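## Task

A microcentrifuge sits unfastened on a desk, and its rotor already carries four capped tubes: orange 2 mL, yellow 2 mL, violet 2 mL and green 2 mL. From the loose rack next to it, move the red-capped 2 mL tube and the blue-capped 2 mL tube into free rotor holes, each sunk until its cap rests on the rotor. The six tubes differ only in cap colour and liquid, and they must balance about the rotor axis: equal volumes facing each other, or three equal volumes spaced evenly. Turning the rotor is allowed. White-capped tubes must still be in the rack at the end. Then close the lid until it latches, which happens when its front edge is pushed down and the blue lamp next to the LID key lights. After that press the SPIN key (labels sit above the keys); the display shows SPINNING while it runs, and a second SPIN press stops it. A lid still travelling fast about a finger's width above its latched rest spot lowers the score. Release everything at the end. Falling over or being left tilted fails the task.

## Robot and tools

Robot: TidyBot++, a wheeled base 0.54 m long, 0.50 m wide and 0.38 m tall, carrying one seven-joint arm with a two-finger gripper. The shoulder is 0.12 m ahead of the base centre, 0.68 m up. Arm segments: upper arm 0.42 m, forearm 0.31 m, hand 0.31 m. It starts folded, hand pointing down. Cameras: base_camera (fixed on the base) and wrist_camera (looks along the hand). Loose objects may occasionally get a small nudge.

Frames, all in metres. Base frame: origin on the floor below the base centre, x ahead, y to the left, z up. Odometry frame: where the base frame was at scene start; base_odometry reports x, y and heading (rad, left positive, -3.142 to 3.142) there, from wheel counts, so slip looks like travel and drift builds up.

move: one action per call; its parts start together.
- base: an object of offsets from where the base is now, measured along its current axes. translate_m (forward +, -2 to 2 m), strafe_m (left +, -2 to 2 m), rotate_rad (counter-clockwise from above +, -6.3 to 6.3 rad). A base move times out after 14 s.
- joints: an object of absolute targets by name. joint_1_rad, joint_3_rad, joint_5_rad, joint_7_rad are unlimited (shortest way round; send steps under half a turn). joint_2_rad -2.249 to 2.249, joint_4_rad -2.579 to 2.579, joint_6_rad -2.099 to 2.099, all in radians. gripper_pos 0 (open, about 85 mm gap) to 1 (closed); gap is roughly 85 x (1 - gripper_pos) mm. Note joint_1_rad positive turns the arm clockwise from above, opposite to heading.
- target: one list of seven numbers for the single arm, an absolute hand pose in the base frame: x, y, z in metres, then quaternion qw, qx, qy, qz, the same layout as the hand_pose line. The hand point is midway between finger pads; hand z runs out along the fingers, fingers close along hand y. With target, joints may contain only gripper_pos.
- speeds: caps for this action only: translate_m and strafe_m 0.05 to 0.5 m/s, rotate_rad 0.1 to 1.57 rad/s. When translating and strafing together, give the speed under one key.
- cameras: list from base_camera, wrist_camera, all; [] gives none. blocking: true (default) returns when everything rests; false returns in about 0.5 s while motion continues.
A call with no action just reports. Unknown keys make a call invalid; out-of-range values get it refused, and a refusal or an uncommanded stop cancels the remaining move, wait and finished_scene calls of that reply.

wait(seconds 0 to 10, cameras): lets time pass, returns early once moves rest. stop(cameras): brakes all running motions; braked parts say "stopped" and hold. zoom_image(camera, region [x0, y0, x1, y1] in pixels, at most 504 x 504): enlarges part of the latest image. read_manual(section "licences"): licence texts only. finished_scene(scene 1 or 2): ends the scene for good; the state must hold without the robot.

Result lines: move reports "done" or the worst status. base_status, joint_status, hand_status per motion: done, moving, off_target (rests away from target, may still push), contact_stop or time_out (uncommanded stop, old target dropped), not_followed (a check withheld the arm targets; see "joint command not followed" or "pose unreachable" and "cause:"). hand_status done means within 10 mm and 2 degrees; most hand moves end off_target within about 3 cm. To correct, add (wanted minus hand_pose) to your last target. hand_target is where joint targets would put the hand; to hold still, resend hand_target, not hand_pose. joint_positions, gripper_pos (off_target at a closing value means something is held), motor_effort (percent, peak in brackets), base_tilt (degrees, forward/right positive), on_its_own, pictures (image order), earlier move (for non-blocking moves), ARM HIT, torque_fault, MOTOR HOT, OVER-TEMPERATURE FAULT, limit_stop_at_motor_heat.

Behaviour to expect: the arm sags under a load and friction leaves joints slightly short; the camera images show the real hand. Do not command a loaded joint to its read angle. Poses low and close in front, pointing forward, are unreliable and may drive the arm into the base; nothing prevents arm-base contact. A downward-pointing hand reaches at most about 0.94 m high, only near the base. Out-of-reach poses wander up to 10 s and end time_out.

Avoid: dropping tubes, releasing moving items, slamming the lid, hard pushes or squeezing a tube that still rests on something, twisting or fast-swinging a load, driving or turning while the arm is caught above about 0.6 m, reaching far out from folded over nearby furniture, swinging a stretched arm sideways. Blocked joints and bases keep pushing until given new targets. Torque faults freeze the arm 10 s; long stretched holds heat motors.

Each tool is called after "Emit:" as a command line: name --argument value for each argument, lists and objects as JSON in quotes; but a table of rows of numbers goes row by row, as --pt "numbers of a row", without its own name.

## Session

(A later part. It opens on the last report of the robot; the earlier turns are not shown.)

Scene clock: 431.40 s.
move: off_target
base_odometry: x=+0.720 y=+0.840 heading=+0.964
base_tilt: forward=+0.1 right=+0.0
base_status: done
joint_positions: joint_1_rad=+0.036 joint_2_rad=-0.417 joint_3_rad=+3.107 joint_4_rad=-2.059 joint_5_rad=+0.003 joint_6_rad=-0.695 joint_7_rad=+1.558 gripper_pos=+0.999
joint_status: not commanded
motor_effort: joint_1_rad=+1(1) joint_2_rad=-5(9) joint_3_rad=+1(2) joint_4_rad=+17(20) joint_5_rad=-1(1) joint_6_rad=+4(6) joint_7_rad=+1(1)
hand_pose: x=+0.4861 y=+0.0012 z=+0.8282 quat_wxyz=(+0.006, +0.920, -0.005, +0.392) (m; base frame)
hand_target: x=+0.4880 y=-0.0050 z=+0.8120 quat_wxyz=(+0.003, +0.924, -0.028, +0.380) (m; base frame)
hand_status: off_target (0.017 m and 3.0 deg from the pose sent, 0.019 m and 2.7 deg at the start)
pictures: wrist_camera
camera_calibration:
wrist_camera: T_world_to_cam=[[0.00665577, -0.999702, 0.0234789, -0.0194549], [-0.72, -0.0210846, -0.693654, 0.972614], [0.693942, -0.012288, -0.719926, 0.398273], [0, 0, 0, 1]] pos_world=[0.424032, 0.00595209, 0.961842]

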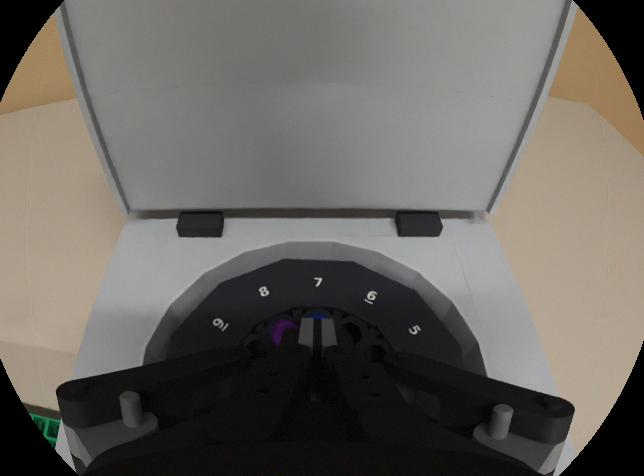

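Emit:
move --base '{"translate_m":0.002}' --target '[0.491, -0.005, 0.802, 0.003, 0.924, -0.028, 0.38]' --cameras '[]'

Emit:
move --target '[0.478, -0.005, 0.850, 0.003, 0.924, -0.028, 0.38]' --cameras '["wrist_camera"]'

Emit:
zoom_image --camera "wrist_camera" --region '[250, 260, 390, 372]'

Emit:
move --target '[0.47, 0.0, 0.92, -0.02, 1, 0.04, -0.004]' --cameras '["wrist_camera"]'

Emit:
zoom_image --camera "wrist_camera" --region '[200, 180, 420, 360]'

Scene clock: 438.07 s.
move: off_target
base_odometry: x=+0.720 y=+0.842 heading=+0.965
base_tilt: forward=+0.1 right=+0.0
base_status: done
joint_positions: joint_1_rad=+0.036 joint_2_rad=-0.411 joint_3_rad=+3.107 joint_4_rad=-2.080 joint_5_rad=+0.003 joint_6_rad=-0.654 joint_7_rad=+1.558 gripper_pos=+0.999
joint_status: not commanded
motor_effort: joint_1_rad=+0(1) joint_2_rad=-2(8) joint_3_rad=+1(2) joint_4_rad=+15(19) joint_5_rad=+0(1) joint_6_rad=+4(6) joint_7_rad=+1(1)
hand_pose: x=+0.4908 y=+0.0012 z=+0.8241 quat_wxyz=(+0.006, +0.917, -0.005, +0.398) (m; base frame)
hand_target: x=+0.4910 y=-0.0050 z=+0.8020 quat_wxyz=(+0.003, +0.924, -0.028, +0.380) (m; base frame)
hand_status: off_target (0.023 m and 3.5 deg from the pose sent, 0.027 m and 3.0 deg at the start)
pictures: none
No camera images: "cameras" was empty.

Scene clock: 439.07 s.
move: off_target
base_odometry: x=+0.721 y=+0.842 heading=+0.965
base_tilt: forward=+0.2 right=+0.0
base_status: not commanded
joint_positions: joint_1_rad=+0.036 joint_2_rad=-0.417 joint_3_rad=+3.107 joint_4_rad=-1.989 joint_5_rad=+0.003 joint_6_rad=-0.773 joint_7_rad=+1.558 gripper_pos=+0.999
joint_status: not commanded
motor_effort: joint_1_rad=+0(1) joint_2_rad=-7(8) joint_3_rad=+2(2) joint_4_rad=+20(20) joint_5_rad=-1(1) joint_6_rad=+5(7) joint_7_rad=+1(1)
hand_pose: x=+0.4853 y=+0.0014 z=+0.8484 quat_wxyz=(+0.006, +0.922, -0.005, +0.388) (m; base frame)
hand_target: x=+0.4780 y=-0.0050 z=+0.8500 quat_wxyz=(+0.003, +0.924, -0.028, +0.380) (m; base frame)
hand_status: off_target (0.010 m and 2.8 deg from the pose sent, 0.030 m and 3.5 deg at the start)
pictures: wrist_camera
camera_calibration:
wrist_camera: T_world_to_cam=[[0.00650002, -0.999705, 0.0233824, -0.019539], [-0.725372, -0.0208091, -0.688042, 0.983906], [0.688326, -0.0124887, -0.725294, 0.420696], [0, 0, 0, 1]] pos_world=[0.42425, 0.00619497, 0.982554]

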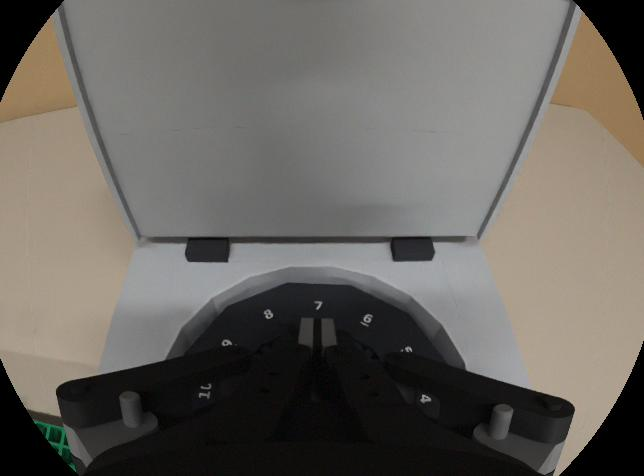

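Scaled by 3.600.

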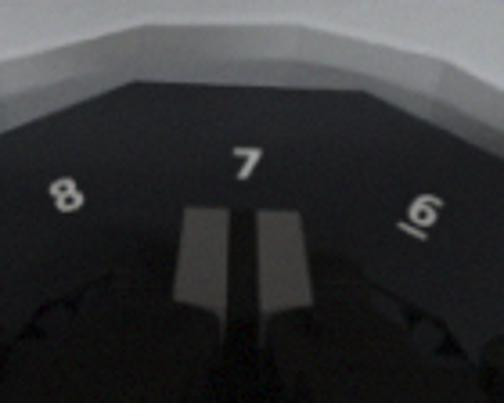

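Scene clock: 441.73 s.
move: off_target
base_odometry: x=+0.721 y=+0.842 heading=+0.965
base_tilt: forward=+0.1 right=+0.0
base_status: not commanded
joint_positions: joint_1_rad=+0.036 joint_2_rad=+0.143 joint_3_rad=+3.156 joint_4_rad=-0.979 joint_5_rad=-0.005 joint_6_rad=-1.982 joint_7_rad=+1.602 gripper_pos=+0.999
joint_status: not commanded
motor_effort: joint_1_rad=+0(1) joint_2_rad=-22(22) joint_3_rad=+1(2) joint_4_rad=+14(20) joint_5_rad=-1(1) joint_6_rad=+1(6) joint_7_rad=+0(2)
hand_pose: x=+0.4737 y=-0.0146 z=+0.9238 quat_wxyz=(+0.000, +1.000, -0.009, +0.019) (m; base frame)
hand_target: x=+0.4700 y=+0.0000 z=+0.9200 quat_wxyz=(-0.020, +0.999, +0.040, -0.004) (m; base frame)
hand_status: off_target (0.016 m and 6.6 deg from the pose sent, 0.073 m and 46.5 deg at the start)
pictures: wrist_camera
camera_calibration:
wrist_camera: T_world_to_cam=[[0.00863867, -0.999957, -0.00337477, -0.0135364], [-0.999962, -0.00863572, -0.000886943, 0.522483], [0.000857761, 0.0033823, -0.999994, 1.06278], [0, 0, 0, 1]] pos_world=[0.521669, -0.0126185, 1.06319]

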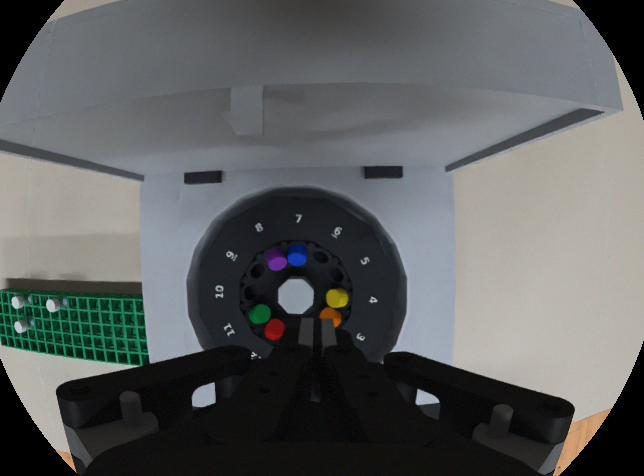

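Scaled by 2.291.

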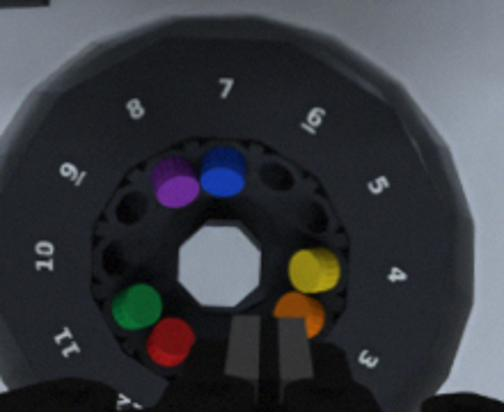

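Emit:
move --base '{"translate_m":-0.055,"strafe_m":-0.045}' --joints '{"joint_7_rad":3.1,"gripper_pos":0}' --cameras '[]'

Emit:
move --target '[0.53, 0.005, 0.975, 0.12, 0.697, 0.697, 0.12]' --cameras '["wrist_camera","base_camera"]'

Scene clock: 456.17 s.
move: done
base_odometry: x=+0.726 y=+0.771 heading=+0.965
base_tilt: forward=+0.1 right=+0.0
base_status: done
joint_positions: joint_1_rad=+0.033 joint_2_rad=+0.150 joint_3_rad=+3.161 joint_4_rad=-0.977 joint_5_rad=-0.009 joint_6_rad=-1.989 joint_7_rad=+3.027 gripper_pos=+0.000
joint_status: all done
motor_effort: joint_1_rad=+0(2) joint_2_rad=-21(24) joint_3_rad=+1(2) joint_4_rad=+14(15) joint_5_rad=-1(2) joint_6_rad=+0(1) joint_7_rad=+1(2)
hand_pose: x=+0.4737 y=-0.0141 z=+0.9215 quat_wxyz=(+0.007, +0.763, +0.647, +0.011) (m; base frame)
hand_target: x=+0.4700 y=+0.0000 z=+0.9200 quat_wxyz=(-0.018, +0.730, +0.683, +0.010) (m; base frame)
hand_status: not commanded
pictures: none
No camera images: "cameras" was empty.

Scene clock: 457.17 s.
move: off_target
base_odometry: x=+0.726 y=+0.771 heading=+0.965
base_tilt: forward=+0.1 right=+0.0
base_status: not commanded
joint_positions: joint_1_rad=+0.033 joint_2_rad=+0.101 joint_3_rad=+3.083 joint_4_rad=-0.919 joint_5_rad=-0.007 joint_6_rad=-1.826 joint_7_rad=+3.049 gripper_pos=+0.000
joint_status: not commanded
motor_effort: joint_1_rad=+0(1) joint_2_rad=-20(24) joint_3_rad=+1(1) joint_4_rad=+15(17) joint_5_rad=-1(2) joint_6_rad=+2(2) joint_7_rad=+1(1)
hand_pose: x=+0.5191 y=+0.0116 z=+0.9674 quat_wxyz=(+0.093, +0.722, +0.676, +0.114) (m; base frame)
hand_target: x=+0.5300 y=+0.0050 z=+0.9750 quat_wxyz=(+0.120, +0.697, +0.697, +0.120) (m; base frame)
hand_status: off_target (0.015 m and 4.9 deg from the pose sent, 0.080 m and 20.4 deg at the start)
pictures: base_camera, wrist_camera
camera_calibration:
wrist_camera: T_world_to_cam=[[0.956885, -0.0431708, 0.287241, -0.772072], [-0.0465196, -0.998906, 0.00484019, 0.079147], [0.286718, -0.0179938, -0.957846, 0.917328], [0, 0, 0, 1]] pos_world=[0.479451, 0.0622357, 1.10005]

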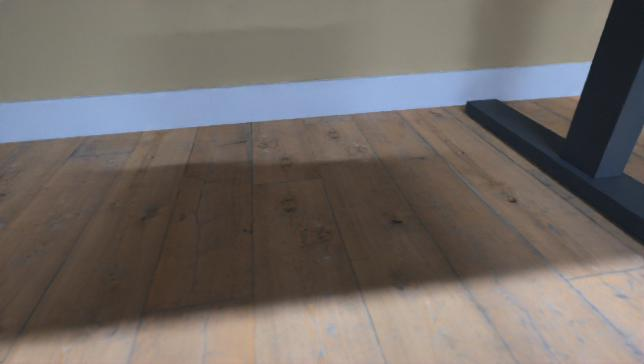

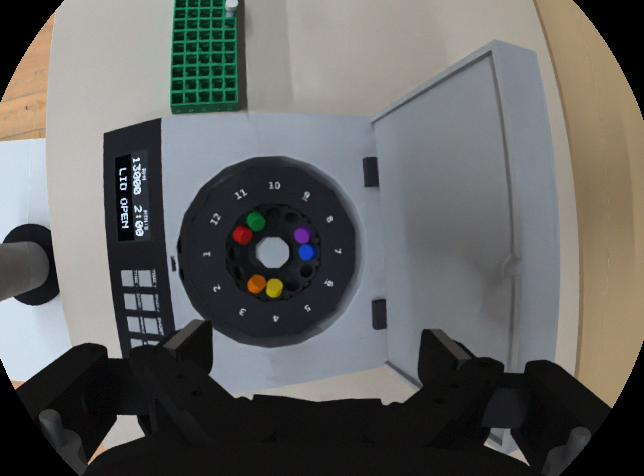

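Emit:
move --target '[0.53, 0.005, 1.02, 0.12, 0.697, 0.697, 0.12]' --cameras '["wrist_camera"]'

Scene clock: 463.20 s.
move: off_target
base_odometry: x=+0.726 y=+0.771 heading=+0.965
base_tilt: forward=+0.1 right=+0.0
base_status: not commanded
joint_positions: joint_1_rad=+0.034 joint_2_rad=+0.172 joint_3_rad=+3.034 joint_4_rad=-0.619 joint_5_rad=+0.003 joint_6_rad=-1.959 joint_7_rad=+3.049 gripper_pos=+0.000
joint_status: not commanded
motor_effort: joint_1_rad=+0(1) joint_2_rad=-21(21) joint_3_rad=+0(1) joint_4_rad=+13(16) joint_5_rad=-1(2) joint_6_rad=+2(4) joint_7_rad=+1(2)
hand_pose: x=+0.5314 y=+0.0238 z=+1.0302 quat_wxyz=(+0.120, +0.702, +0.685, +0.154) (m; base frame)
hand_target: x=+0.5300 y=+0.0050 z=+1.0200 quat_wxyz=(+0.120, +0.697, +0.697, +0.120) (m; base frame)
hand_status: off_target (0.021 m and 4.2 deg from the pose sent, 0.054 m and 4.9 deg at the start)
pictures: wrist_camera
camera_calibration:
wrist_camera: T_world_to_cam=[[0.925851, -0.00805004, 0.377802, -0.878984], [-0.00602806, -0.99996, -0.00653418, 0.081764], [0.37784, 0.00377227, -0.925863, 0.892315], [0, 0, 0, 1]] pos_world=[0.477149, 0.0713189, 1.15878]

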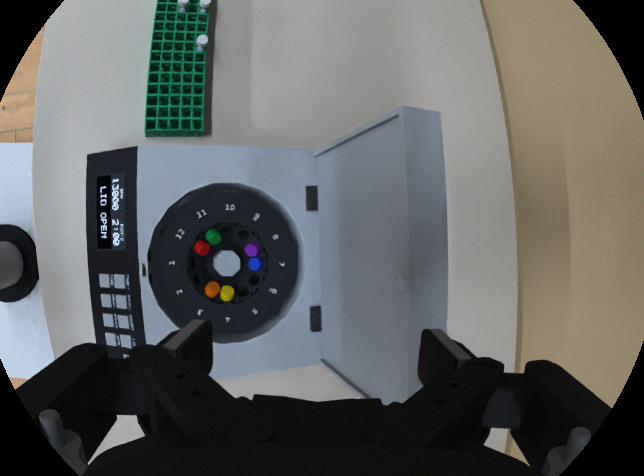

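Emit:
move --target '[0.60, 0.005, 1.01, 0.12, 0.697, 0.697, 0.12]' --cameras '["wrist_camera"]'

Scene clock: 466.50 s.
move: off_target
base_odometry: x=+0.726 y=+0.771 heading=+0.965
base_tilt: forward=+0.1 right=+0.0
base_status: not commanded
joint_positions: joint_1_rad=+0.033 joint_2_rad=+0.403 joint_3_rad=+3.038 joint_4_rad=-0.316 joint_5_rad=+0.020 joint_6_rad=-2.042 joint_7_rad=+3.049 gripper_pos=+0.000
joint_status: not commanded
motor_effort: joint_1_rad=+0(1) joint_2_rad=-28(30) joint_3_rad=+0(1) joint_4_rad=+13(13) joint_5_rad=-1(2) joint_6_rad=+3(4) joint_7_rad=+1(1)
hand_pose: x=+0.6050 y=+0.0123 z=+1.0174 quat_wxyz=(+0.114, +0.712, +0.676, +0.152) (m; base frame)
hand_target: x=+0.6000 y=+0.0050 z=+1.0100 quat_wxyz=(+0.120, +0.697, +0.697, +0.120) (m; base frame)
hand_status: off_target (0.012 m and 4.7 deg from the pose sent, 0.074 m and 4.2 deg at the start)
pictures: wrist_camera
camera_calibration:
wrist_camera: T_world_to_cam=[[0.929659, -0.0330896, 0.366932, -0.933376], [-0.0288697, -0.999439, -0.0169841, 0.0950973], [0.367288, 0.00519625, -0.930093, 0.863332], [0, 0, 0, 1]] pos_world=[0.553376, 0.0596728, 1.14708]

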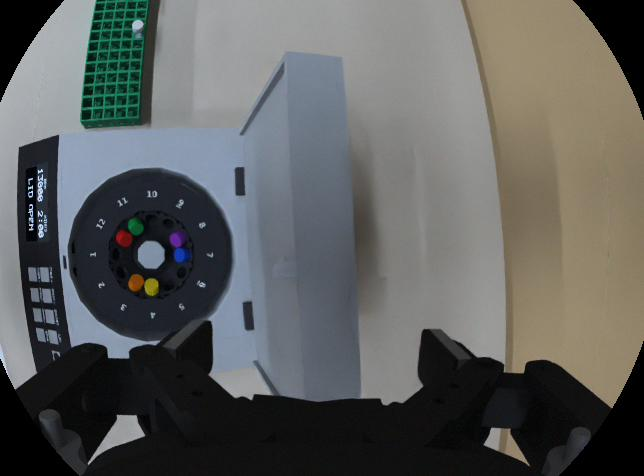

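Emit:
move --target '[0.606, 0.005, 0.968, 0.12, 0.697, 0.697, 0.12]' --cameras '["wrist_camera"]'

Scene clock: 468.93 s.
move: off_target
base_odometry: x=+0.726 y=+0.771 heading=+0.965
base_tilt: forward=+0.1 right=+0.0
base_status: not commanded
joint_positions: joint_1_rad=+0.043 joint_2_rad=+0.313 joint_3_rad=+3.003 joint_4_rad=-0.651 joint_5_rad=+0.028 joint_6_rad=-1.861 joint_7_rad=+3.049 gripper_pos=+0.000
joint_status: not commanded
motor_effort: joint_1_rad=+0(1) joint_2_rad=-27(28) joint_3_rad=-1(1) joint_4_rad=+14(15) joint_5_rad=-2(2) joint_6_rad=+2(4) joint_7_rad=+1(1)
hand_pose: x=+0.6012 y=+0.0238 z=+0.9672 quat_wxyz=(+0.096, +0.706, +0.690, +0.128) (m; base frame)
hand_target: x=+0.6060 y=+0.0050 z=+0.9680 quat_wxyz=(+0.120, +0.697, +0.697, +0.120) (m; base frame)
hand_status: off_target (0.019 m and 3.2 deg from the pose sent, 0.050 m and 4.7 deg at the start)
pictures: wrist_camera
camera_calibration:
wrist_camera: T_world_to_cam=[[0.950962, -0.00325367, 0.30929, -0.868783], [-0.00195233, -0.999988, -0.00451693, 0.0774382], [0.309301, 0.00369159, -0.950957, 0.873097], [0, 0, 0, 1]] pos_world=[0.556281, 0.0713874, 1.09933]

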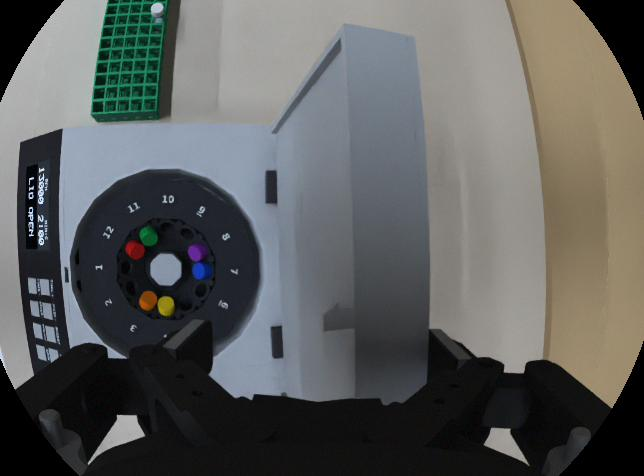

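Emit:
move --base '{"strafe_m":-0.012}' --cameras '[]'

Emit:
move --base '{"translate_m":-0.03}' --speeds '{"translate_m":0.05}' --cameras '["wrist_camera"]'

Scene clock: 475.37 s.
move: done
base_odometry: x=+0.736 y=+0.764 heading=+0.964
base_tilt: forward=+0.1 right=+0.0
base_status: done
joint_positions: joint_1_rad=+0.052 joint_2_rad=+0.311 joint_3_rad=+2.997 joint_4_rad=-0.653 joint_5_rad=+0.032 joint_6_rad=-1.859 joint_7_rad=+3.049 gripper_pos=+0.000
joint_status: not commanded
motor_effort: joint_1_rad=+1(4) joint_2_rad=-27(30) joint_3_rad=+0(2) joint_4_rad=+14(15) joint_5_rad=-2(2) joint_6_rad=+2(2) joint_7_rad=+1(1)
hand_pose: x=+0.6011 y=+0.0205 z=+0.9675 quat_wxyz=(+0.097, +0.708, +0.688, +0.128) (m; base frame)
hand_target: x=+0.6060 y=+0.0050 z=+0.9680 quat_wxyz=(+0.120, +0.697, +0.697, +0.120) (m; base frame)
hand_status: not commanded
pictures: none
No camera images: "cameras" was empty.

Scene clock: 476.40 s.
move: done
base_odometry: x=+0.719 y=+0.739 heading=+0.965
base_tilt: forward=+0.1 right=+0.0
base_status: done
joint_positions: joint_1_rad=+0.052 joint_2_rad=+0.307 joint_3_rad=+2.997 joint_4_rad=-0.654 joint_5_rad=+0.033 joint_6_rad=-1.855 joint_7_rad=+3.049 gripper_pos=+0.000
joint_status: not commanded
motor_effort: joint_1_rad=+1(1) joint_2_rad=-27(33) joint_3_rad=+0(1) joint_4_rad=+15(15) joint_5_rad=-1(2) joint_6_rad=+2(3) joint_7_rad=+1(1)
hand_pose: x=+0.6009 y=+0.0203 z=+0.9693 quat_wxyz=(+0.100, +0.707, +0.688, +0.129) (m; base frame)
hand_target: x=+0.6060 y=+0.0050 z=+0.9680 quat_wxyz=(+0.120, +0.697, +0.697, +0.120) (m; base frame)
hand_status: not commanded
pictures: wrist_camera
camera_calibration:
wrist_camera: T_world_to_cam=[[0.948363, -0.00874606, 0.317066, -0.875047], [-0.00843781, -0.999962, -0.00234532, 0.075678], [0.317074, -0.000451124, -0.948401, 0.868095], [0, 0, 0, 1]] pos_world=[0.55525, 0.0684135, 1.10093]

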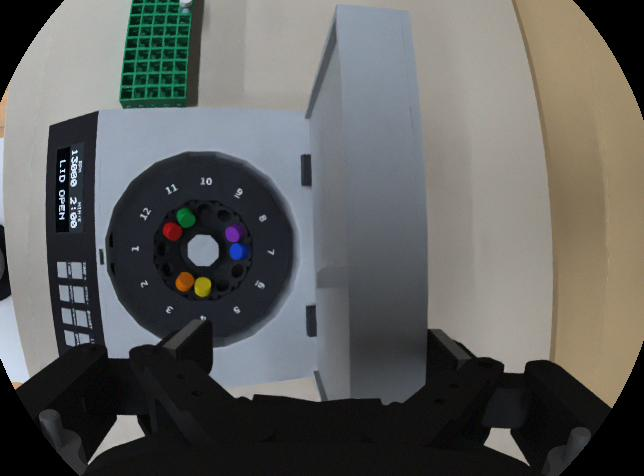

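Emit:
move --base '{"translate_m":-0.03}' --speeds '{"translate_m":0.05}' --joints '{"gripper_pos":0.35}' --cameras '["wrist_camera"]'

Emit:
move --base '{"translate_m":-0.03}' --speeds '{"translate_m":0.05}' --target '[0.618, -0.015, 0.945, 0.171, 0.686, 0.686, 0.171]' --cameras '["wrist_camera"]'

Scene clock: 480.60 s.
move: done
base_odometry: x=+0.702 y=+0.714 heading=+0.965
base_tilt: forward=+0.1 right=+0.0
base_status: done
joint_positions: joint_1_rad=+0.052 joint_2_rad=+0.301 joint_3_rad=+2.997 joint_4_rad=-0.656 joint_5_rad=+0.034 joint_6_rad=-1.851 joint_7_rad=+3.049 gripper_pos=+0.350
joint_status: all done
motor_effort: joint_1_rad=+0(1) joint_2_rad=-26(32) joint_3_rad=+0(2) joint_4_rad=+14(15) joint_5_rad=-1(2) joint_6_rad=+2(3) joint_7_rad=+1(1)
hand_pose: x=+0.6004 y=+0.0201 z=+0.9719 quat_wxyz=(+0.103, +0.707, +0.687, +0.132) (m; base frame)
hand_target: x=+0.6060 y=+0.0050 z=+0.9680 quat_wxyz=(+0.120, +0.697, +0.697, +0.120) (m; base frame)
hand_status: not commanded
pictures: wrist_camera
camera_calibration:
wrist_camera: T_world_to_cam=[[0.945618, -0.00905698, 0.325154, -0.881576], [-0.00913343, -0.999957, -0.00129127, 0.0748752], [0.325152, -0.00174873, -0.94566, 0.863323], [0, 0, 0, 1]] pos_world=[0.553606, 0.0683973, 1.10316]

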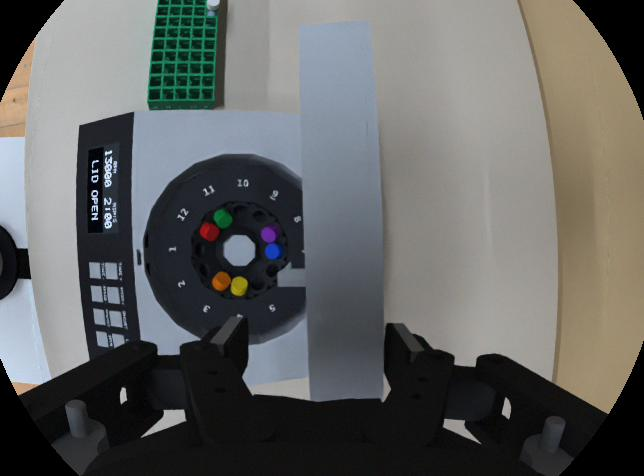

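Scene clock: 482.07 s.
move: off_target
base_odometry: x=+0.685 y=+0.689 heading=+0.965
base_tilt: forward=+0.1 right=+0.0
base_status: done
joint_positions: joint_1_rad=+0.092 joint_2_rad=+0.163 joint_3_rad=+3.028 joint_4_rad=-1.001 joint_5_rad=+0.034 joint_6_rad=-1.522 joint_7_rad=+3.095 gripper_pos=+0.350
joint_status: not commanded
motor_effort: joint_1_rad=+0(1) joint_2_rad=-24(31) joint_3_rad=+0(1) joint_4_rad=+16(17) joint_5_rad=-1(2) joint_6_rad=+3(3) joint_7_rad=+1(1)
hand_pose: x=+0.6117 y=-0.0037 z=+0.9426 quat_wxyz=(+0.160, +0.701, +0.676, +0.160) (m; base frame)
hand_target: x=+0.6180 y=-0.0150 z=+0.9450 quat_wxyz=(+0.171, +0.686, +0.686, +0.171) (m; base frame)
hand_status: off_target (0.013 m and 2.7 deg from the pose sent, 0.048 m and 9.3 deg at the start)
pictures: wrist_camera
camera_calibration:
wrist_camera: T_world_to_cam=[[0.898637, -0.00918397, 0.438598, -0.961115], [-0.0282516, -0.998917, 0.0369677, 0.0267959], [0.437783, -0.0456116, -0.897923, 0.717814], [0, 0, 0, 1]] pos_world=[0.550203, 0.0506807, 1.06509]

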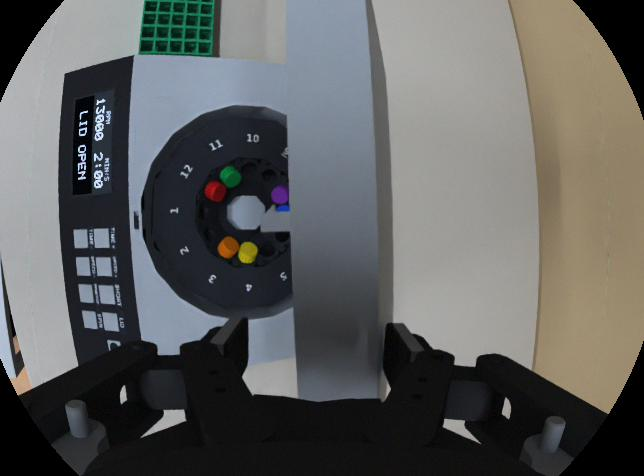

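Emit:
move --base '{"translate_m":-0.03}' --speeds '{"translate_m":0.05}' --target '[0.614, -0.015, 0.912, 0.231, 0.668, 0.668, 0.231]' --cameras '["wrist_camera"]'

Emit:
move --base '{"translate_m":-0.02}' --speeds '{"translate_m":0.05}' --target '[0.612, 0.0, 0.873, 0.285, 0.647, 0.647, 0.285]' --cameras '["wrist_camera"]'

Scene clock: 486.40 s.
move: off_target
base_odometry: x=+0.668 y=+0.664 heading=+0.965
base_tilt: forward=+0.1 right=+0.0
base_status: done
joint_positions: joint_1_rad=+0.010 joint_2_rad=-0.007 joint_3_rad=+3.194 joint_4_rad=-1.400 joint_5_rad=+0.009 joint_6_rad=-1.119 joint_7_rad=+3.125 gripper_pos=+0.350
joint_status: not commanded
motor_effort: joint_1_rad=+0(1) joint_2_rad=-20(28) joint_3_rad=+0(2) joint_4_rad=+18(19) joint_5_rad=-1(1) joint_6_rad=+5(5) joint_7_rad=+1(1)
hand_pose: x=+0.6081 y=-0.0318 z=+0.9065 quat_wxyz=(+0.227, +0.698, +0.646, +0.211) (m; base frame)
hand_target: x=+0.6140 y=-0.0150 z=+0.9120 quat_wxyz=(+0.231, +0.668, +0.668, +0.231) (m; base frame)
hand_status: off_target (0.019 m and 4.9 deg from the pose sent, 0.033 m and 12.1 deg at the start)
pictures: wrist_camera
camera_calibration:
wrist_camera: T_world_to_cam=[[0.809538, -0.0370533, 0.585897, -1.02256], [-0.0779737, -0.995951, 0.0447509, 0.0232545], [0.581866, -0.0819121, -0.809149, 0.516487], [0, 0, 0, 1]] pos_world=[0.529091, 0.0275775, 1.01599]

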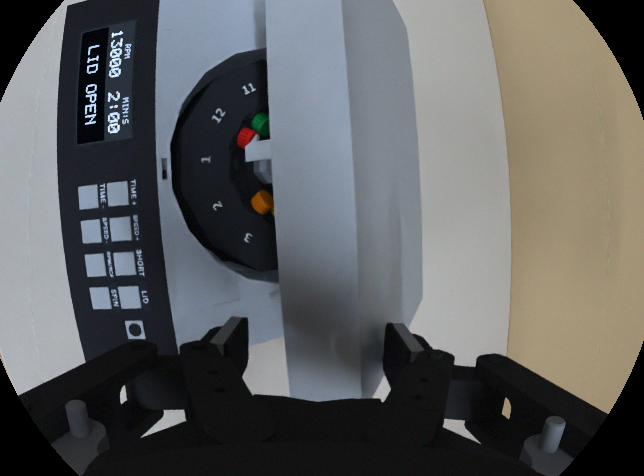

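Scene clock: 488.20 s.
move: off_target
base_odometry: x=+0.657 y=+0.647 heading=+0.965
base_tilt: forward=+0.1 right=+0.0
base_status: done
joint_positions: joint_1_rad=-0.220 joint_2_rad=-0.116 joint_3_rad=+3.338 joint_4_rad=-1.736 joint_5_rad=+0.028 joint_6_rad=-0.729 joint_7_rad=+3.125 gripper_pos=+0.350
joint_status: not commanded
motor_effort: joint_1_rad=+0(1) joint_2_rad=-17(23) joint_3_rad=+1(1) joint_4_rad=+19(20) joint_5_rad=-1(2) joint_6_rad=+5(6) joint_7_rad=+1(1)
hand_pose: x=+0.6086 y=+0.0038 z=+0.8650 quat_wxyz=(+0.268, +0.649, +0.657, +0.276) (m; base frame)
hand_target: x=+0.6120 y=+0.0000 z=+0.8730 quat_wxyz=(+0.285, +0.647, +0.647, +0.285) (m; base frame)
hand_status: off_target (0.009 m and 2.4 deg from the pose sent, 0.046 m and 12.3 deg at the start)
pictures: wrist_camera
camera_calibration:
wrist_camera: T_world_to_cam=[[0.705126, 0.0320164, 0.708359, -1.03997], [0.00650314, -0.99923, 0.0386897, 0.0144596], [0.709052, -0.0226745, -0.704791, 0.317602], [0, 0, 0, 1]] pos_world=[0.508016, 0.0549458, 0.959952]

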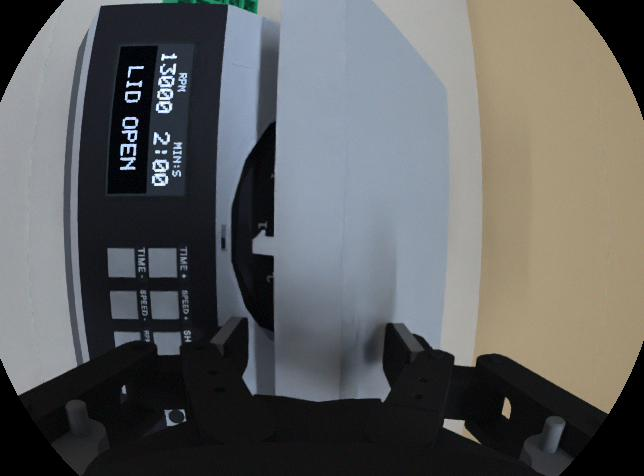

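Emit:
move --joints '{"gripper_pos":0.52}' --cameras '[]'

Emit:
move --base '{"translate_m":-0.008}' --speeds '{"translate_m":0.05}' --target '[0.606, 0.0, 0.849, 0.316, 0.632, 0.632, 0.316]' --cameras '["wrist_camera"]'

Scene clock: 491.03 s.
move: done
base_odometry: x=+0.657 y=+0.647 heading=+0.965
base_tilt: forward=+0.1 right=+0.0
base_status: not commanded
joint_positions: joint_1_rad=-0.220 joint_2_rad=-0.117 joint_3_rad=+3.338 joint_4_rad=-1.736 joint_5_rad=+0.028 joint_6_rad=-0.726 joint_7_rad=+3.125 gripper_pos=+0.520
joint_status: all done
motor_effort: joint_1_rad=+1(1) joint_2_rad=-17(17) joint_3_rad=+0(1) joint_4_rad=+20(20) joint_5_rad=-1(1) joint_6_rad=+7(7) joint_7_rad=+1(1)
hand_pose: x=+0.6091 y=+0.0038 z=+0.8660 quat_wxyz=(+0.269, +0.648, +0.656, +0.278) (m; base frame)
hand_target: x=+0.6120 y=+0.0000 z=+0.8730 quat_wxyz=(+0.285, +0.647, +0.647, +0.285) (m; base frame)
hand_status: not commanded
pictures: none
No camera images: "cameras" was empty.

Scene clock: 492.20 s.
move: off_target
base_odometry: x=+0.653 y=+0.641 heading=+0.965
base_tilt: forward=+0.1 right=+0.0
base_status: done
joint_positions: joint_1_rad=-0.388 joint_2_rad=-0.187 joint_3_rad=+3.460 joint_4_rad=-1.922 joint_5_rad=+0.191 joint_6_rad=-0.500 joint_7_rad=+3.002 gripper_pos=+0.520
joint_status: not commanded
motor_effort: joint_1_rad=+1(1) joint_2_rad=-12(19) joint_3_rad=+0(2) joint_4_rad=+19(20) joint_5_rad=+0(1) joint_6_rad=+6(7) joint_7_rad=+1(1)
hand_pose: x=+0.6030 y=+0.0000 z=+0.8492 quat_wxyz=(+0.312, +0.626, +0.646, +0.305) (m; base frame)
hand_target: x=+0.6060 y=+0.0000 z=+0.8490 quat_wxyz=(+0.316, +0.632, +0.632, +0.316) (m; base frame)
hand_status: off_target (0.003 m and 2.2 deg from the pose sent, 0.018 m and 7.7 deg at the start)
pictures: wrist_camera
camera_calibration:
wrist_camera: T_world_to_cam=[[0.620222, 0.0548017, 0.78251, -1.03653], [0.00743351, -0.997922, 0.063996, -0.0107755], [0.784391, -0.0338749, -0.619341, 0.192306], [0, 0, 0, 1]] pos_world=[0.492115, 0.0525648, 0.930886]

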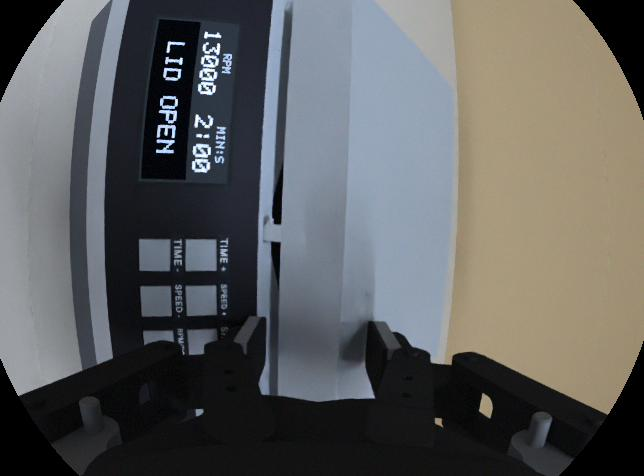

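Emit:
move --joints '{"gripper_pos":0.42}' --cameras '[]'

Emit:
move --base '{"translate_m":-0.05}' --speeds '{"translate_m":0.05}' --cameras '["wrist_camera"]'

Emit:
move --target '[0.54, 0.057, 0.945, 0.123, 0.696, 0.696, 0.123]' --joints '{"gripper_pos":1.0}' --cameras '["wrist_camera"]'

Scene clock: 495.63 s.
move: done
base_odometry: x=+0.653 y=+0.641 heading=+0.965
base_tilt: forward=+0.1 right=+0.0
base_status: not commanded
joint_positions: joint_1_rad=-0.388 joint_2_rad=-0.188 joint_3_rad=+3.461 joint_4_rad=-1.924 joint_5_rad=+0.194 joint_6_rad=-0.492 joint_7_rad=+3.001 gripper_pos=+0.420
joint_status: all done
motor_effort: joint_1_rad=+1(1) joint_2_rad=-13(13) joint_3_rad=+0(1) joint_4_rad=+18(19) joint_5_rad=+0(1) joint_6_rad=+5(6) joint_7_rad=+1(1)
hand_pose: x=+0.6040 y=-0.0002 z=+0.8503 quat_wxyz=(+0.314, +0.625, +0.645, +0.307) (m; base frame)
hand_target: x=+0.6060 y=+0.0000 z=+0.8490 quat_wxyz=(+0.316, +0.632, +0.632, +0.316) (m; base frame)
hand_status: not commanded
pictures: none
No camera images: "cameras" was empty.

Scene clock: 497.10 s.
move: done
base_odometry: x=+0.624 y=+0.599 heading=+0.965
base_tilt: forward=+0.1 right=+0.0
base_status: done
joint_positions: joint_1_rad=-0.388 joint_2_rad=-0.189 joint_3_rad=+3.461 joint_4_rad=-1.930 joint_5_rad=+0.195 joint_6_rad=-0.491 joint_7_rad=+3.000 gripper_pos=+0.420
joint_status: not commanded
motor_effort: joint_1_rad=+0(1) joint_2_rad=-14(17) joint_3_rad=-1(1) joint_4_rad=+19(20) joint_5_rad=+0(1) joint_6_rad=+6(7) joint_7_rad=+1(1)
hand_pose: x=+0.6024 y=-0.0006 z=+0.8475 quat_wxyz=(+0.313, +0.626, +0.646, +0.306) (m; base frame)
hand_target: x=+0.6060 y=+0.0000 z=+0.8490 quat_wxyz=(+0.316, +0.632, +0.632, +0.316) (m; base frame)
hand_status: not commanded
pictures: wrist_camera
camera_calibration:
wrist_camera: T_world_to_cam=[[0.618492, 0.0558249, 0.783806, -1.03487], [0.00756972, -0.99785, 0.0650967, -0.012261], [0.785755, -0.0343286, -0.617585, 0.189428], [0, 0, 0, 1]] pos_world=[0.491306, 0.0520396, 0.928921]

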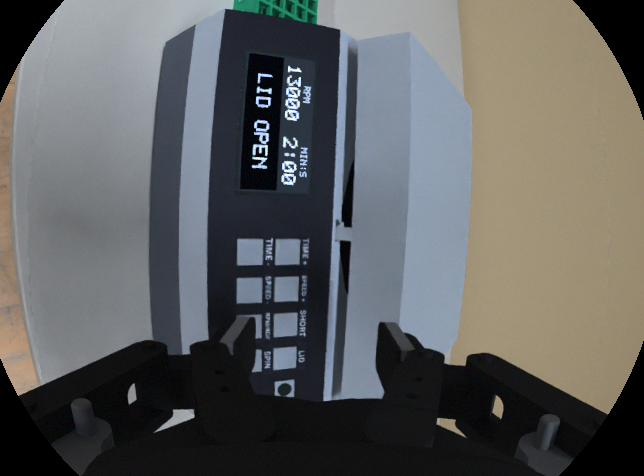

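Scene clock: 499.67 s.
move: off_target
base_odometry: x=+0.624 y=+0.599 heading=+0.965
base_tilt: forward=+0.1 right=+0.0
base_status: not commanded
joint_positions: joint_1_rad=-0.098 joint_2_rad=+0.064 joint_3_rad=+3.035 joint_4_rad=-1.047 joint_5_rad=+0.123 joint_6_rad=-1.633 joint_7_rad=+3.000 gripper_pos=+0.999
joint_status: all done
motor_effort: joint_1_rad=+0(1) joint_2_rad=-20(20) joint_3_rad=+1(2) joint_4_rad=+16(21) joint_5_rad=+0(1) joint_6_rad=+3(7) joint_7_rad=+1(1)
hand_pose: x=+0.5447 y=+0.0491 z=+0.9559 quat_wxyz=(+0.159, +0.682, +0.703, +0.129) (m; base frame)
hand_target: x=+0.5400 y=+0.0570 z=+0.9450 quat_wxyz=(+0.123, +0.696, +0.696, +0.123) (m; base frame)
hand_status: off_target (0.014 m and 4.5 deg from the pose sent, 0.129 m and 31.9 deg at the start)
pictures: wrist_camera
camera_calibration:
wrist_camera: T_world_to_cam=[[0.91728, 0.0630736, 0.393216, -0.87657], [0.0289348, -0.995324, 0.0921565, -0.0068724], [0.39719, -0.0731557, -0.914816, 0.801054], [0, 0, 0, 1]] pos_world=[0.486088, 0.10705, 1.07813]

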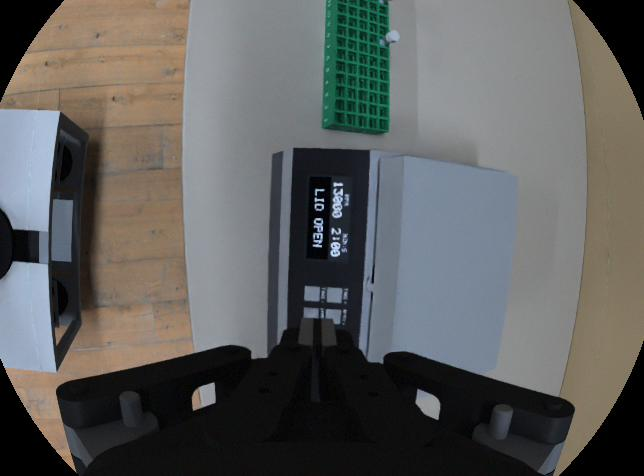

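Emit:
move --base '{"translate_m":0.12}' --cameras '[]'

Emit:
move --target '[0.522, 0.062, 0.90, 0.123, 0.696, 0.696, 0.123]' --cameras '["wrist_camera"]'

Scene clock: 503.40 s.
move: done
base_odometry: x=+0.693 y=+0.698 heading=+0.965
base_tilt: forward=+0.1 right=+0.0
base_status: done
joint_positions: joint_1_rad=-0.093 joint_2_rad=+0.086 joint_3_rad=+3.031 joint_4_rad=-1.045 joint_5_rad=+0.119 joint_6_rad=-1.641 joint_7_rad=+3.000 gripper_pos=+0.999
joint_status: not commanded
motor_effort: joint_1_rad=+1(1) joint_2_rad=-21(25) joint_3_rad=+0(1) joint_4_rad=+16(17) joint_5_rad=-1(1) joint_6_rad=+3(4) joint_7_rad=+1(1)
hand_pose: x=+0.5484 y=+0.0498 z=+0.9466 quat_wxyz=(+0.149, +0.684, +0.704, +0.120) (m; base frame)
hand_target: x=+0.5400 y=+0.0570 z=+0.9450 quat_wxyz=(+0.123, +0.696, +0.696, +0.123) (m; base frame)
hand_status: not commanded
pictures: none
No camera images: "cameras" was empty.

Scene clock: 504.67 s.
move: off_target
base_odometry: x=+0.693 y=+0.698 heading=+0.965
base_tilt: forward=+0.2 right=+0.0
base_status: not commanded
joint_positions: joint_1_rad=-0.095 joint_2_rad=+0.018 joint_3_rad=+3.043 joint_4_rad=-1.262 joint_5_rad=+0.115 joint_6_rad=-1.557 joint_7_rad=+3.000 gripper_pos=+0.999
joint_status: not commanded
motor_effort: joint_1_rad=+0(1) joint_2_rad=-19(21) joint_3_rad=+1(1) joint_4_rad=+16(18) joint_5_rad=+0(1) joint_6_rad=+2(3) joint_7_rad=+1(1)
hand_pose: x=+0.5187 y=+0.0430 z=+0.8977 quat_wxyz=(+0.134, +0.685, +0.710, +0.091) (m; base frame)
hand_target: x=+0.5220 y=+0.0620 z=+0.9000 quat_wxyz=(+0.123, +0.696, +0.696, +0.123) (m; base frame)
hand_status: off_target (0.019 m and 4.3 deg from the pose sent, 0.055 m and 3.4 deg at the start)
pictures: wrist_camera
camera_calibration:
wrist_camera: T_world_to_cam=[[0.948849, 0.0700784, 0.307855, -0.769582], [0.0382547, -0.99339, 0.108224, -0.0262004], [0.313405, -0.090911, -0.945258, 0.829264], [0, 0, 0, 1]] pos_world=[0.471324, 0.103293, 1.02362]

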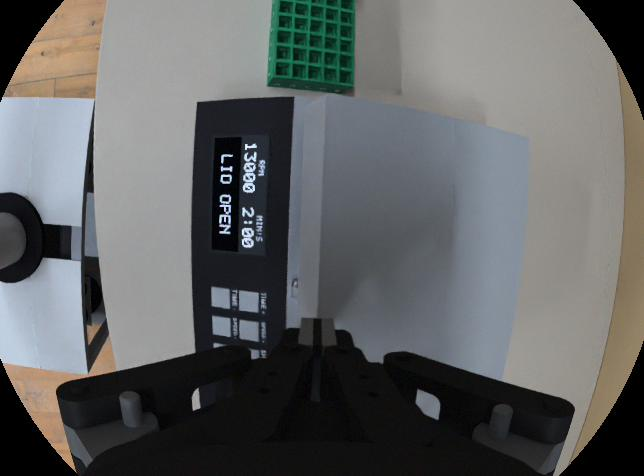

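Emit:
move --base '{"strafe_m":0.012,"translate_m":0.005}' --cameras '[]'

Emit:
move --target '[0.522, 0.062, 0.878, 0.123, 0.696, 0.696, 0.123]' --cameras '["wrist_camera"]'

Scene clock: 508.10 s.
move: done
base_odometry: x=+0.686 y=+0.709 heading=+0.965
base_tilt: forward=+0.2 right=+0.0
base_status: done
joint_positions: joint_1_rad=-0.100 joint_2_rad=+0.013 joint_3_rad=+3.047 joint_4_rad=-1.262 joint_5_rad=+0.111 joint_6_rad=-1.553 joint_7_rad=+3.000 gripper_pos=+0.999
joint_status: not commanded
motor_effort: joint_1_rad=+1(2) joint_2_rad=-19(21) joint_3_rad=+1(2) joint_4_rad=+16(17) joint_5_rad=+0(1) joint_6_rad=+2(3) joint_7_rad=+1(1)
hand_pose: x=+0.5184 y=+0.0448 z=+0.8998 quat_wxyz=(+0.134, +0.684, +0.710, +0.096) (m; base frame)
hand_target: x=+0.5220 y=+0.0620 z=+0.9000 quat_wxyz=(+0.123, +0.696, +0.696, +0.123) (m; base frame)
hand_status: not commanded
pictures: none
No camera images: "cameras" was empty.

Scene clock: 509.10 s.
move: off_target
base_odometry: x=+0.686 y=+0.709 heading=+0.965
base_tilt: forward=+0.2 right=+0.0
base_status: not commanded
joint_positions: joint_1_rad=-0.102 joint_2_rad=+0.001 joint_3_rad=+3.053 joint_4_rad=-1.349 joint_5_rad=+0.111 joint_6_rad=-1.485 joint_7_rad=+3.000 gripper_pos=+0.999
joint_status: not commanded
motor_effort: joint_1_rad=+0(1) joint_2_rad=-18(20) joint_3_rad=+1(1) joint_4_rad=+17(17) joint_5_rad=+0(1) joint_6_rad=+2(3) joint_7_rad=+1(1)
hand_pose: x=+0.5176 y=+0.0437 z=+0.8764 quat_wxyz=(+0.133, +0.683, +0.712, +0.092) (m; base frame)
hand_target: x=+0.5220 y=+0.0620 z=+0.8780 quat_wxyz=(+0.123, +0.696, +0.696, +0.123) (m; base frame)
hand_status: off_target (0.019 m and 4.5 deg from the pose sent, 0.028 m and 4.0 deg at the start)
pictures: wrist_camera
camera_calibration:
wrist_camera: T_world_to_cam=[[0.948252, 0.076129, 0.308258, -0.76224], [0.044704, -0.993171, 0.107762, -0.0261329], [0.314357, -0.0884051, -0.945179, 0.808853], [0, 0, 0, 1]] pos_world=[0.469695, 0.103581, 1.00229]

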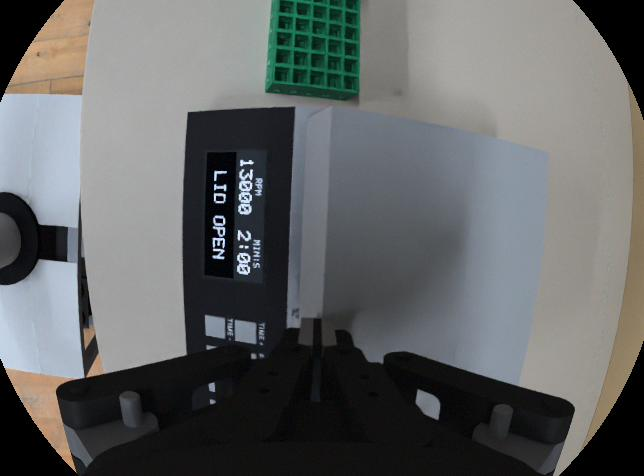

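Emit:
move --base '{"translate_m":0.006}' --target '[0.522, 0.062, 0.885, 0.123, 0.696, 0.696, 0.123]' --cameras '[]'

Emit:
move --target '[0.519, 0.062, 0.862, 0.123, 0.696, 0.696, 0.123]' --cameras '[]'

Emit:
move --target '[0.515, 0.062, 0.848, 0.123, 0.696, 0.696, 0.123]' --cameras '["wrist_camera"]'

Scene clock: 512.43 s.
move: off_target
base_odometry: x=+0.690 y=+0.714 heading=+0.965
base_tilt: forward=+0.2 right=+0.0
base_status: done
joint_positions: joint_1_rad=-0.103 joint_2_rad=-0.002 joint_3_rad=+3.053 joint_4_rad=-1.337 joint_5_rad=+0.110 joint_6_rad=-1.485 joint_7_rad=+3.000 gripper_pos=+0.999
joint_status: not commanded
motor_effort: joint_1_rad=+0(1) joint_2_rad=-18(23) joint_3_rad=+0(2) joint_4_rad=+16(18) joint_5_rad=+0(1) joint_6_rad=+2(3) joint_7_rad=+1(1)
hand_pose: x=+0.5198 y=+0.0444 z=+0.8826 quat_wxyz=(+0.138, +0.682, +0.711, +0.099) (m; base frame)
hand_target: x=+0.5220 y=+0.0620 z=+0.8850 quat_wxyz=(+0.123, +0.696, +0.696, +0.123) (m; base frame)
hand_status: off_target (0.018 m and 4.0 deg from the pose sent, 0.021 m and 4.5 deg at the start)
pictures: none
No camera images: "cameras" was empty.

Scene clock: 513.33 s.
move: off_target
base_odometry: x=+0.690 y=+0.714 heading=+0.965
base_tilt: forward=+0.1 right=+0.0
base_status: not commanded
joint_positions: joint_1_rad=-0.111 joint_2_rad=-0.028 joint_3_rad=+3.063 joint_4_rad=-1.399 joint_5_rad=+0.110 joint_6_rad=-1.426 joint_7_rad=+3.000 gripper_pos=+0.999
joint_status: not commanded
motor_effort: joint_1_rad=+0(0) joint_2_rad=-15(19) joint_3_rad=+1(1) joint_4_rad=+14(18) joint_5_rad=+0(1) joint_6_rad=+1(2) joint_7_rad=+1(1)
hand_pose: x=+0.5180 y=+0.0442 z=+0.8739 quat_wxyz=(+0.145, +0.679, +0.711, +0.107) (m; base frame)
hand_target: x=+0.5190 y=+0.0620 z=+0.8620 quat_wxyz=(+0.123, +0.696, +0.696, +0.123) (m; base frame)
hand_status: off_target (0.021 m and 4.1 deg from the pose sent, 0.027 m and 4.0 deg at the start)
pictures: none
No camera images: "cameras" was empty.

Scene clock: 514.10 s.
move: off_target
base_odometry: x=+0.690 y=+0.714 heading=+0.965
base_tilt: forward=+0.1 right=+0.0
base_status: not commanded
joint_positions: joint_1_rad=-0.122 joint_2_rad=-0.053 joint_3_rad=+3.074 joint_4_rad=-1.446 joint_5_rad=+0.110 joint_6_rad=-1.377 joint_7_rad=+3.000 gripper_pos=+0.999
joint_status: not commanded
motor_effort: joint_1_rad=+0(1) joint_2_rad=-12(15) joint_3_rad=+0(1) joint_4_rad=+12(15) joint_5_rad=-1(2) joint_6_rad=+1(2) joint_7_rad=+1(1)
hand_pose: x=+0.5169 y=+0.0441 z=+0.8694 quat_wxyz=(+0.153, +0.676, +0.711, +0.117) (m; base frame)
hand_target: x=+0.5150 y=+0.0620 z=+0.8480 quat_wxyz=(+0.123, +0.696, +0.696, +0.123) (m; base frame)
hand_status: off_target (0.028 m and 4.5 deg from the pose sent, 0.032 m and 4.1 deg at the start)
pictures: wrist_camera
camera_calibration:
wrist_camera: T_world_to_cam=[[0.925424, 0.0832086, 0.369685, -0.801416], [0.0477869, -0.993431, 0.103977, -0.0231881], [0.375908, -0.078557, -0.923321, 0.751248], [0, 0, 0, 1]] pos_world=[0.460357, 0.102665, 0.992326]

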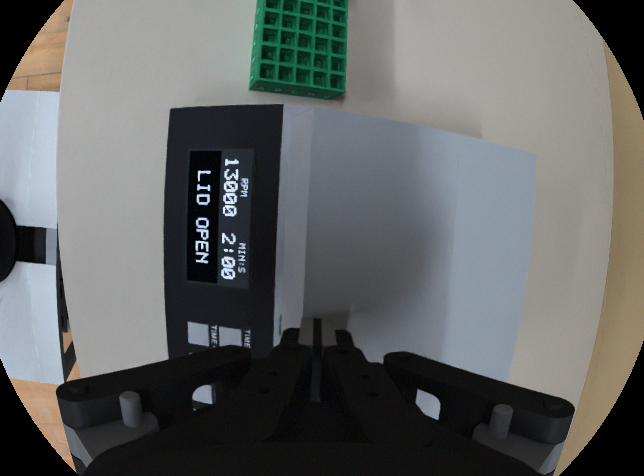

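Emit:
move --target '[0.511, 0.062, 0.834, 0.123, 0.696, 0.696, 0.123]' --cameras '["wrist_camera"]'

Emit:
move --target '[0.508, 0.062, 0.820, 0.123, 0.696, 0.696, 0.123]' --cameras '["wrist_camera"]'

Scene clock: 521.67 s.
move: off_target
base_odometry: x=+0.690 y=+0.714 heading=+0.965
base_tilt: forward=+0.1 right=+0.0
base_status: not commanded
joint_positions: joint_1_rad=-0.133 joint_2_rad=-0.082 joint_3_rad=+3.086 joint_4_rad=-1.488 joint_5_rad=+0.110 joint_6_rad=-1.327 joint_7_rad=+3.000 gripper_pos=+0.999
joint_status: not commanded
motor_effort: joint_1_rad=+0(1) joint_2_rad=-8(12) joint_3_rad=+0(1) joint_4_rad=+10(13) joint_5_rad=-2(2) joint_6_rad=+0(2) joint_7_rad=+1(1)
hand_pose: x=+0.5163 y=+0.0441 z=+0.8687 quat_wxyz=(+0.164, +0.673, +0.709, +0.131) (m; base frame)
hand_target: x=+0.5110 y=+0.0620 z=+0.8340 quat_wxyz=(+0.123, +0.696, +0.696, +0.123) (m; base frame)
hand_status: off_target (0.039 m and 5.7 deg from the pose sent, 0.040 m and 4.5 deg at the start)
pictures: wrist_camera
camera_calibration:
wrist_camera: T_world_to_cam=[[0.911288, 0.0844854, 0.403009, -0.822299], [0.047716, -0.993798, 0.100441, -0.0200357], [0.408995, -0.0723003, -0.909668, 0.721658], [0, 0, 0, 1]] pos_world=[0.455153, 0.101737, 0.989875]

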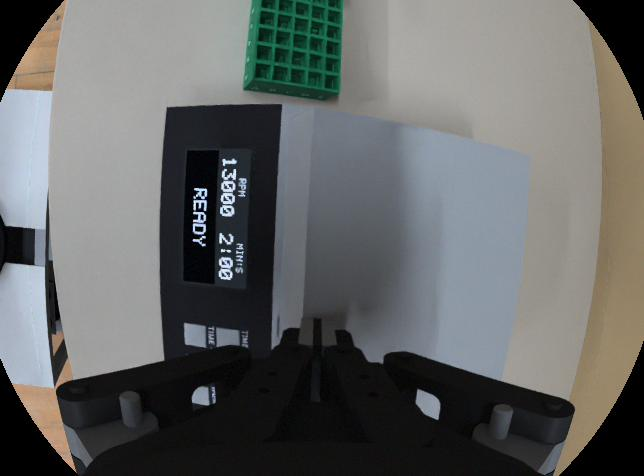

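Scene clock: 522.40 s.
move: off_target
base_odometry: x=+0.690 y=+0.714 heading=+0.965
base_tilt: forward=+0.1 right=+0.0
base_status: not commanded
joint_positions: joint_1_rad=-0.142 joint_2_rad=-0.108 joint_3_rad=+3.097 joint_4_rad=-1.527 joint_5_rad=+0.110 joint_6_rad=-1.280 joint_7_rad=+2.996 gripper_pos=+0.999
joint_status: not commanded
motor_effort: joint_1_rad=-1(1) joint_2_rad=-4(8) joint_3_rad=-1(1) joint_4_rad=+8(11) joint_5_rad=-2(3) joint_6_rad=+0(2) joint_7_rad=+1(2)
hand_pose: x=+0.5158 y=+0.0440 z=+0.8682 quat_wxyz=(+0.174, +0.671, +0.706, +0.145) (m; base frame)
hand_target: x=+0.5080 y=+0.0620 z=+0.8200 quat_wxyz=(+0.123, +0.696, +0.696, +0.123) (m; base frame)
hand_status: off_target (0.052 m and 7.1 deg from the pose sent, 0.053 m and 5.7 deg at the start)
pictures: wrist_camera
camera_calibration:
wrist_camera: T_world_to_cam=[[0.897147, 0.0824567, 0.433969, -0.841085], [0.0452922, -0.994417, 0.0953123, -0.0143173], [0.439405, -0.0658537, -0.895872, 0.693408], [0, 0, 0, 1]] pos_world=[0.450538, 0.100779, 0.987574]

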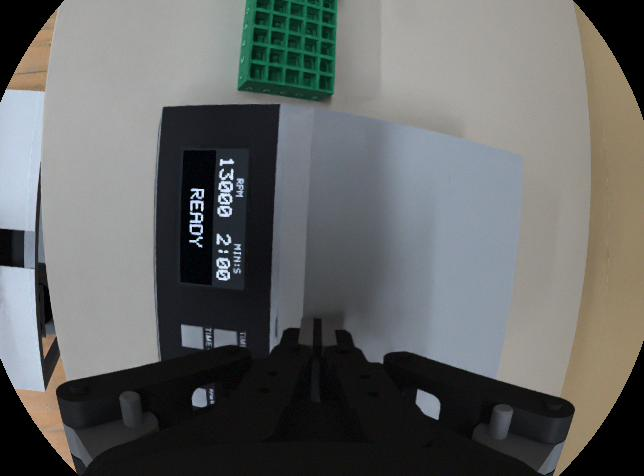

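Emit:
move --target '[0.512, 0.062, 0.880, 0.123, 0.696, 0.696, 0.123]' --cameras '[]'

Emit:
move --target '[0.50, 0.050, 0.93, 0.02, 0.70, 0.70, 0.02]' --cameras '[]'

Emit:
move --target '[0.50, -0.020, 0.93, 0.02, 0.70, 0.70, 0.02]' --cameras '["wrist_camera"]'

Scene clock: 526.00 s.
move: off_target
base_odometry: x=+0.690 y=+0.714 heading=+0.965
base_tilt: forward=+0.1 right=+0.0
base_status: not commanded
joint_positions: joint_1_rad=-0.142 joint_2_rad=-0.043 joint_3_rad=+3.097 joint_4_rad=-1.391 joint_5_rad=+0.107 joint_6_rad=-1.412 joint_7_rad=+2.996 gripper_pos=+0.999
joint_status: not commanded
motor_effort: joint_1_rad=+0(1) joint_2_rad=-17(19) joint_3_rad=+1(1) joint_4_rad=+18(18) joint_5_rad=+0(3) joint_6_rad=+3(4) joint_7_rad=+1(1)
hand_pose: x=+0.5211 y=+0.0445 z=+0.8842 quat_wxyz=(+0.154, +0.680, +0.707, +0.122) (m; base frame)
hand_target: x=+0.5120 y=+0.0620 z=+0.8800 quat_wxyz=(+0.123, +0.696, +0.696, +0.123) (m; base frame)
hand_status: off_target (0.020 m and 4.2 deg from the pose sent, 0.022 m and 7.1 deg at the start)
pictures: none
No camera images: "cameras" was empty.

Scene clock: 528.07 s.
move: off_target
base_odometry: x=+0.690 y=+0.714 heading=+0.965
base_tilt: forward=+0.2 right=+0.0
base_status: not commanded
joint_positions: joint_1_rad=-0.034 joint_2_rad=+0.197 joint_3_rad=+2.963 joint_4_rad=-0.878 joint_5_rad=+0.105 joint_6_rad=-1.963 joint_7_rad=+2.996 gripper_pos=+0.999
joint_status: not commanded
motor_effort: joint_1_rad=+0(1) joint_2_rad=-23(23) joint_3_rad=+0(1) joint_4_rad=+14(19) joint_5_rad=+0(1) joint_6_rad=+1(3) joint_7_rad=+1(2)
hand_pose: x=+0.5058 y=+0.0437 z=+0.9360 quat_wxyz=(+0.054, +0.700, +0.712, +0.026) (m; base frame)
hand_target: x=+0.5000 y=+0.0500 z=+0.9300 quat_wxyz=(+0.020, +0.707, +0.707, +0.020) (m; base frame)
hand_status: off_target (0.010 m and 4.1 deg from the pose sent, 0.051 m and 19.6 deg at the start)
pictures: none
No camera images: "cameras" was empty.

Scene clock: 529.33 s.
move: off_target
base_odometry: x=+0.690 y=+0.714 heading=+0.965
base_tilt: forward=+0.1 right=+0.0
base_status: not commanded
joint_positions: joint_1_rad=+0.132 joint_2_rad=+0.197 joint_3_rad=+2.990 joint_4_rad=-0.878 joint_5_rad=+0.076 joint_6_rad=-1.964 joint_7_rad=+3.098 gripper_pos=+0.999
joint_status: not commanded
motor_effort: joint_1_rad=+0(2) joint_2_rad=-23(23) joint_3_rad=+0(1) joint_4_rad=+14(16) joint_5_rad=-1(2) joint_6_rad=+0(1) joint_7_rad=+1(1)
hand_pose: x=+0.5075 y=-0.0217 z=+0.9354 quat_wxyz=(+0.050, +0.728, +0.684, +0.024) (m; base frame)
hand_target: x=+0.5000 y=-0.0200 z=+0.9300 quat_wxyz=(+0.020, +0.707, +0.707, +0.020) (m; base frame)
hand_status: off_target (0.009 m and 5.0 deg from the pose sent, 0.064 m and 4.1 deg at the start)
pictures: wrist_camera
camera_calibration:
wrist_camera: T_world_to_cam=[[0.9942, -0.0345016, 0.101863, -0.598621], [-0.0420327, -0.996465, 0.0727371, -0.0202488], [0.0989936, -0.0765968, -0.992136, 1.0155], [0, 0, 0, 1]] pos_world=[0.49377, 0.0369537, 1.06997]

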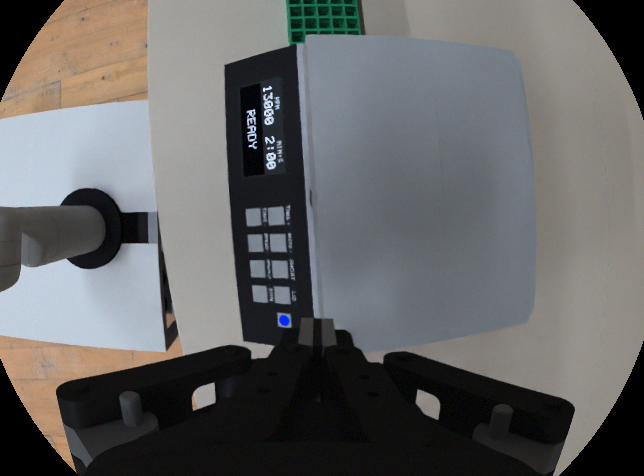

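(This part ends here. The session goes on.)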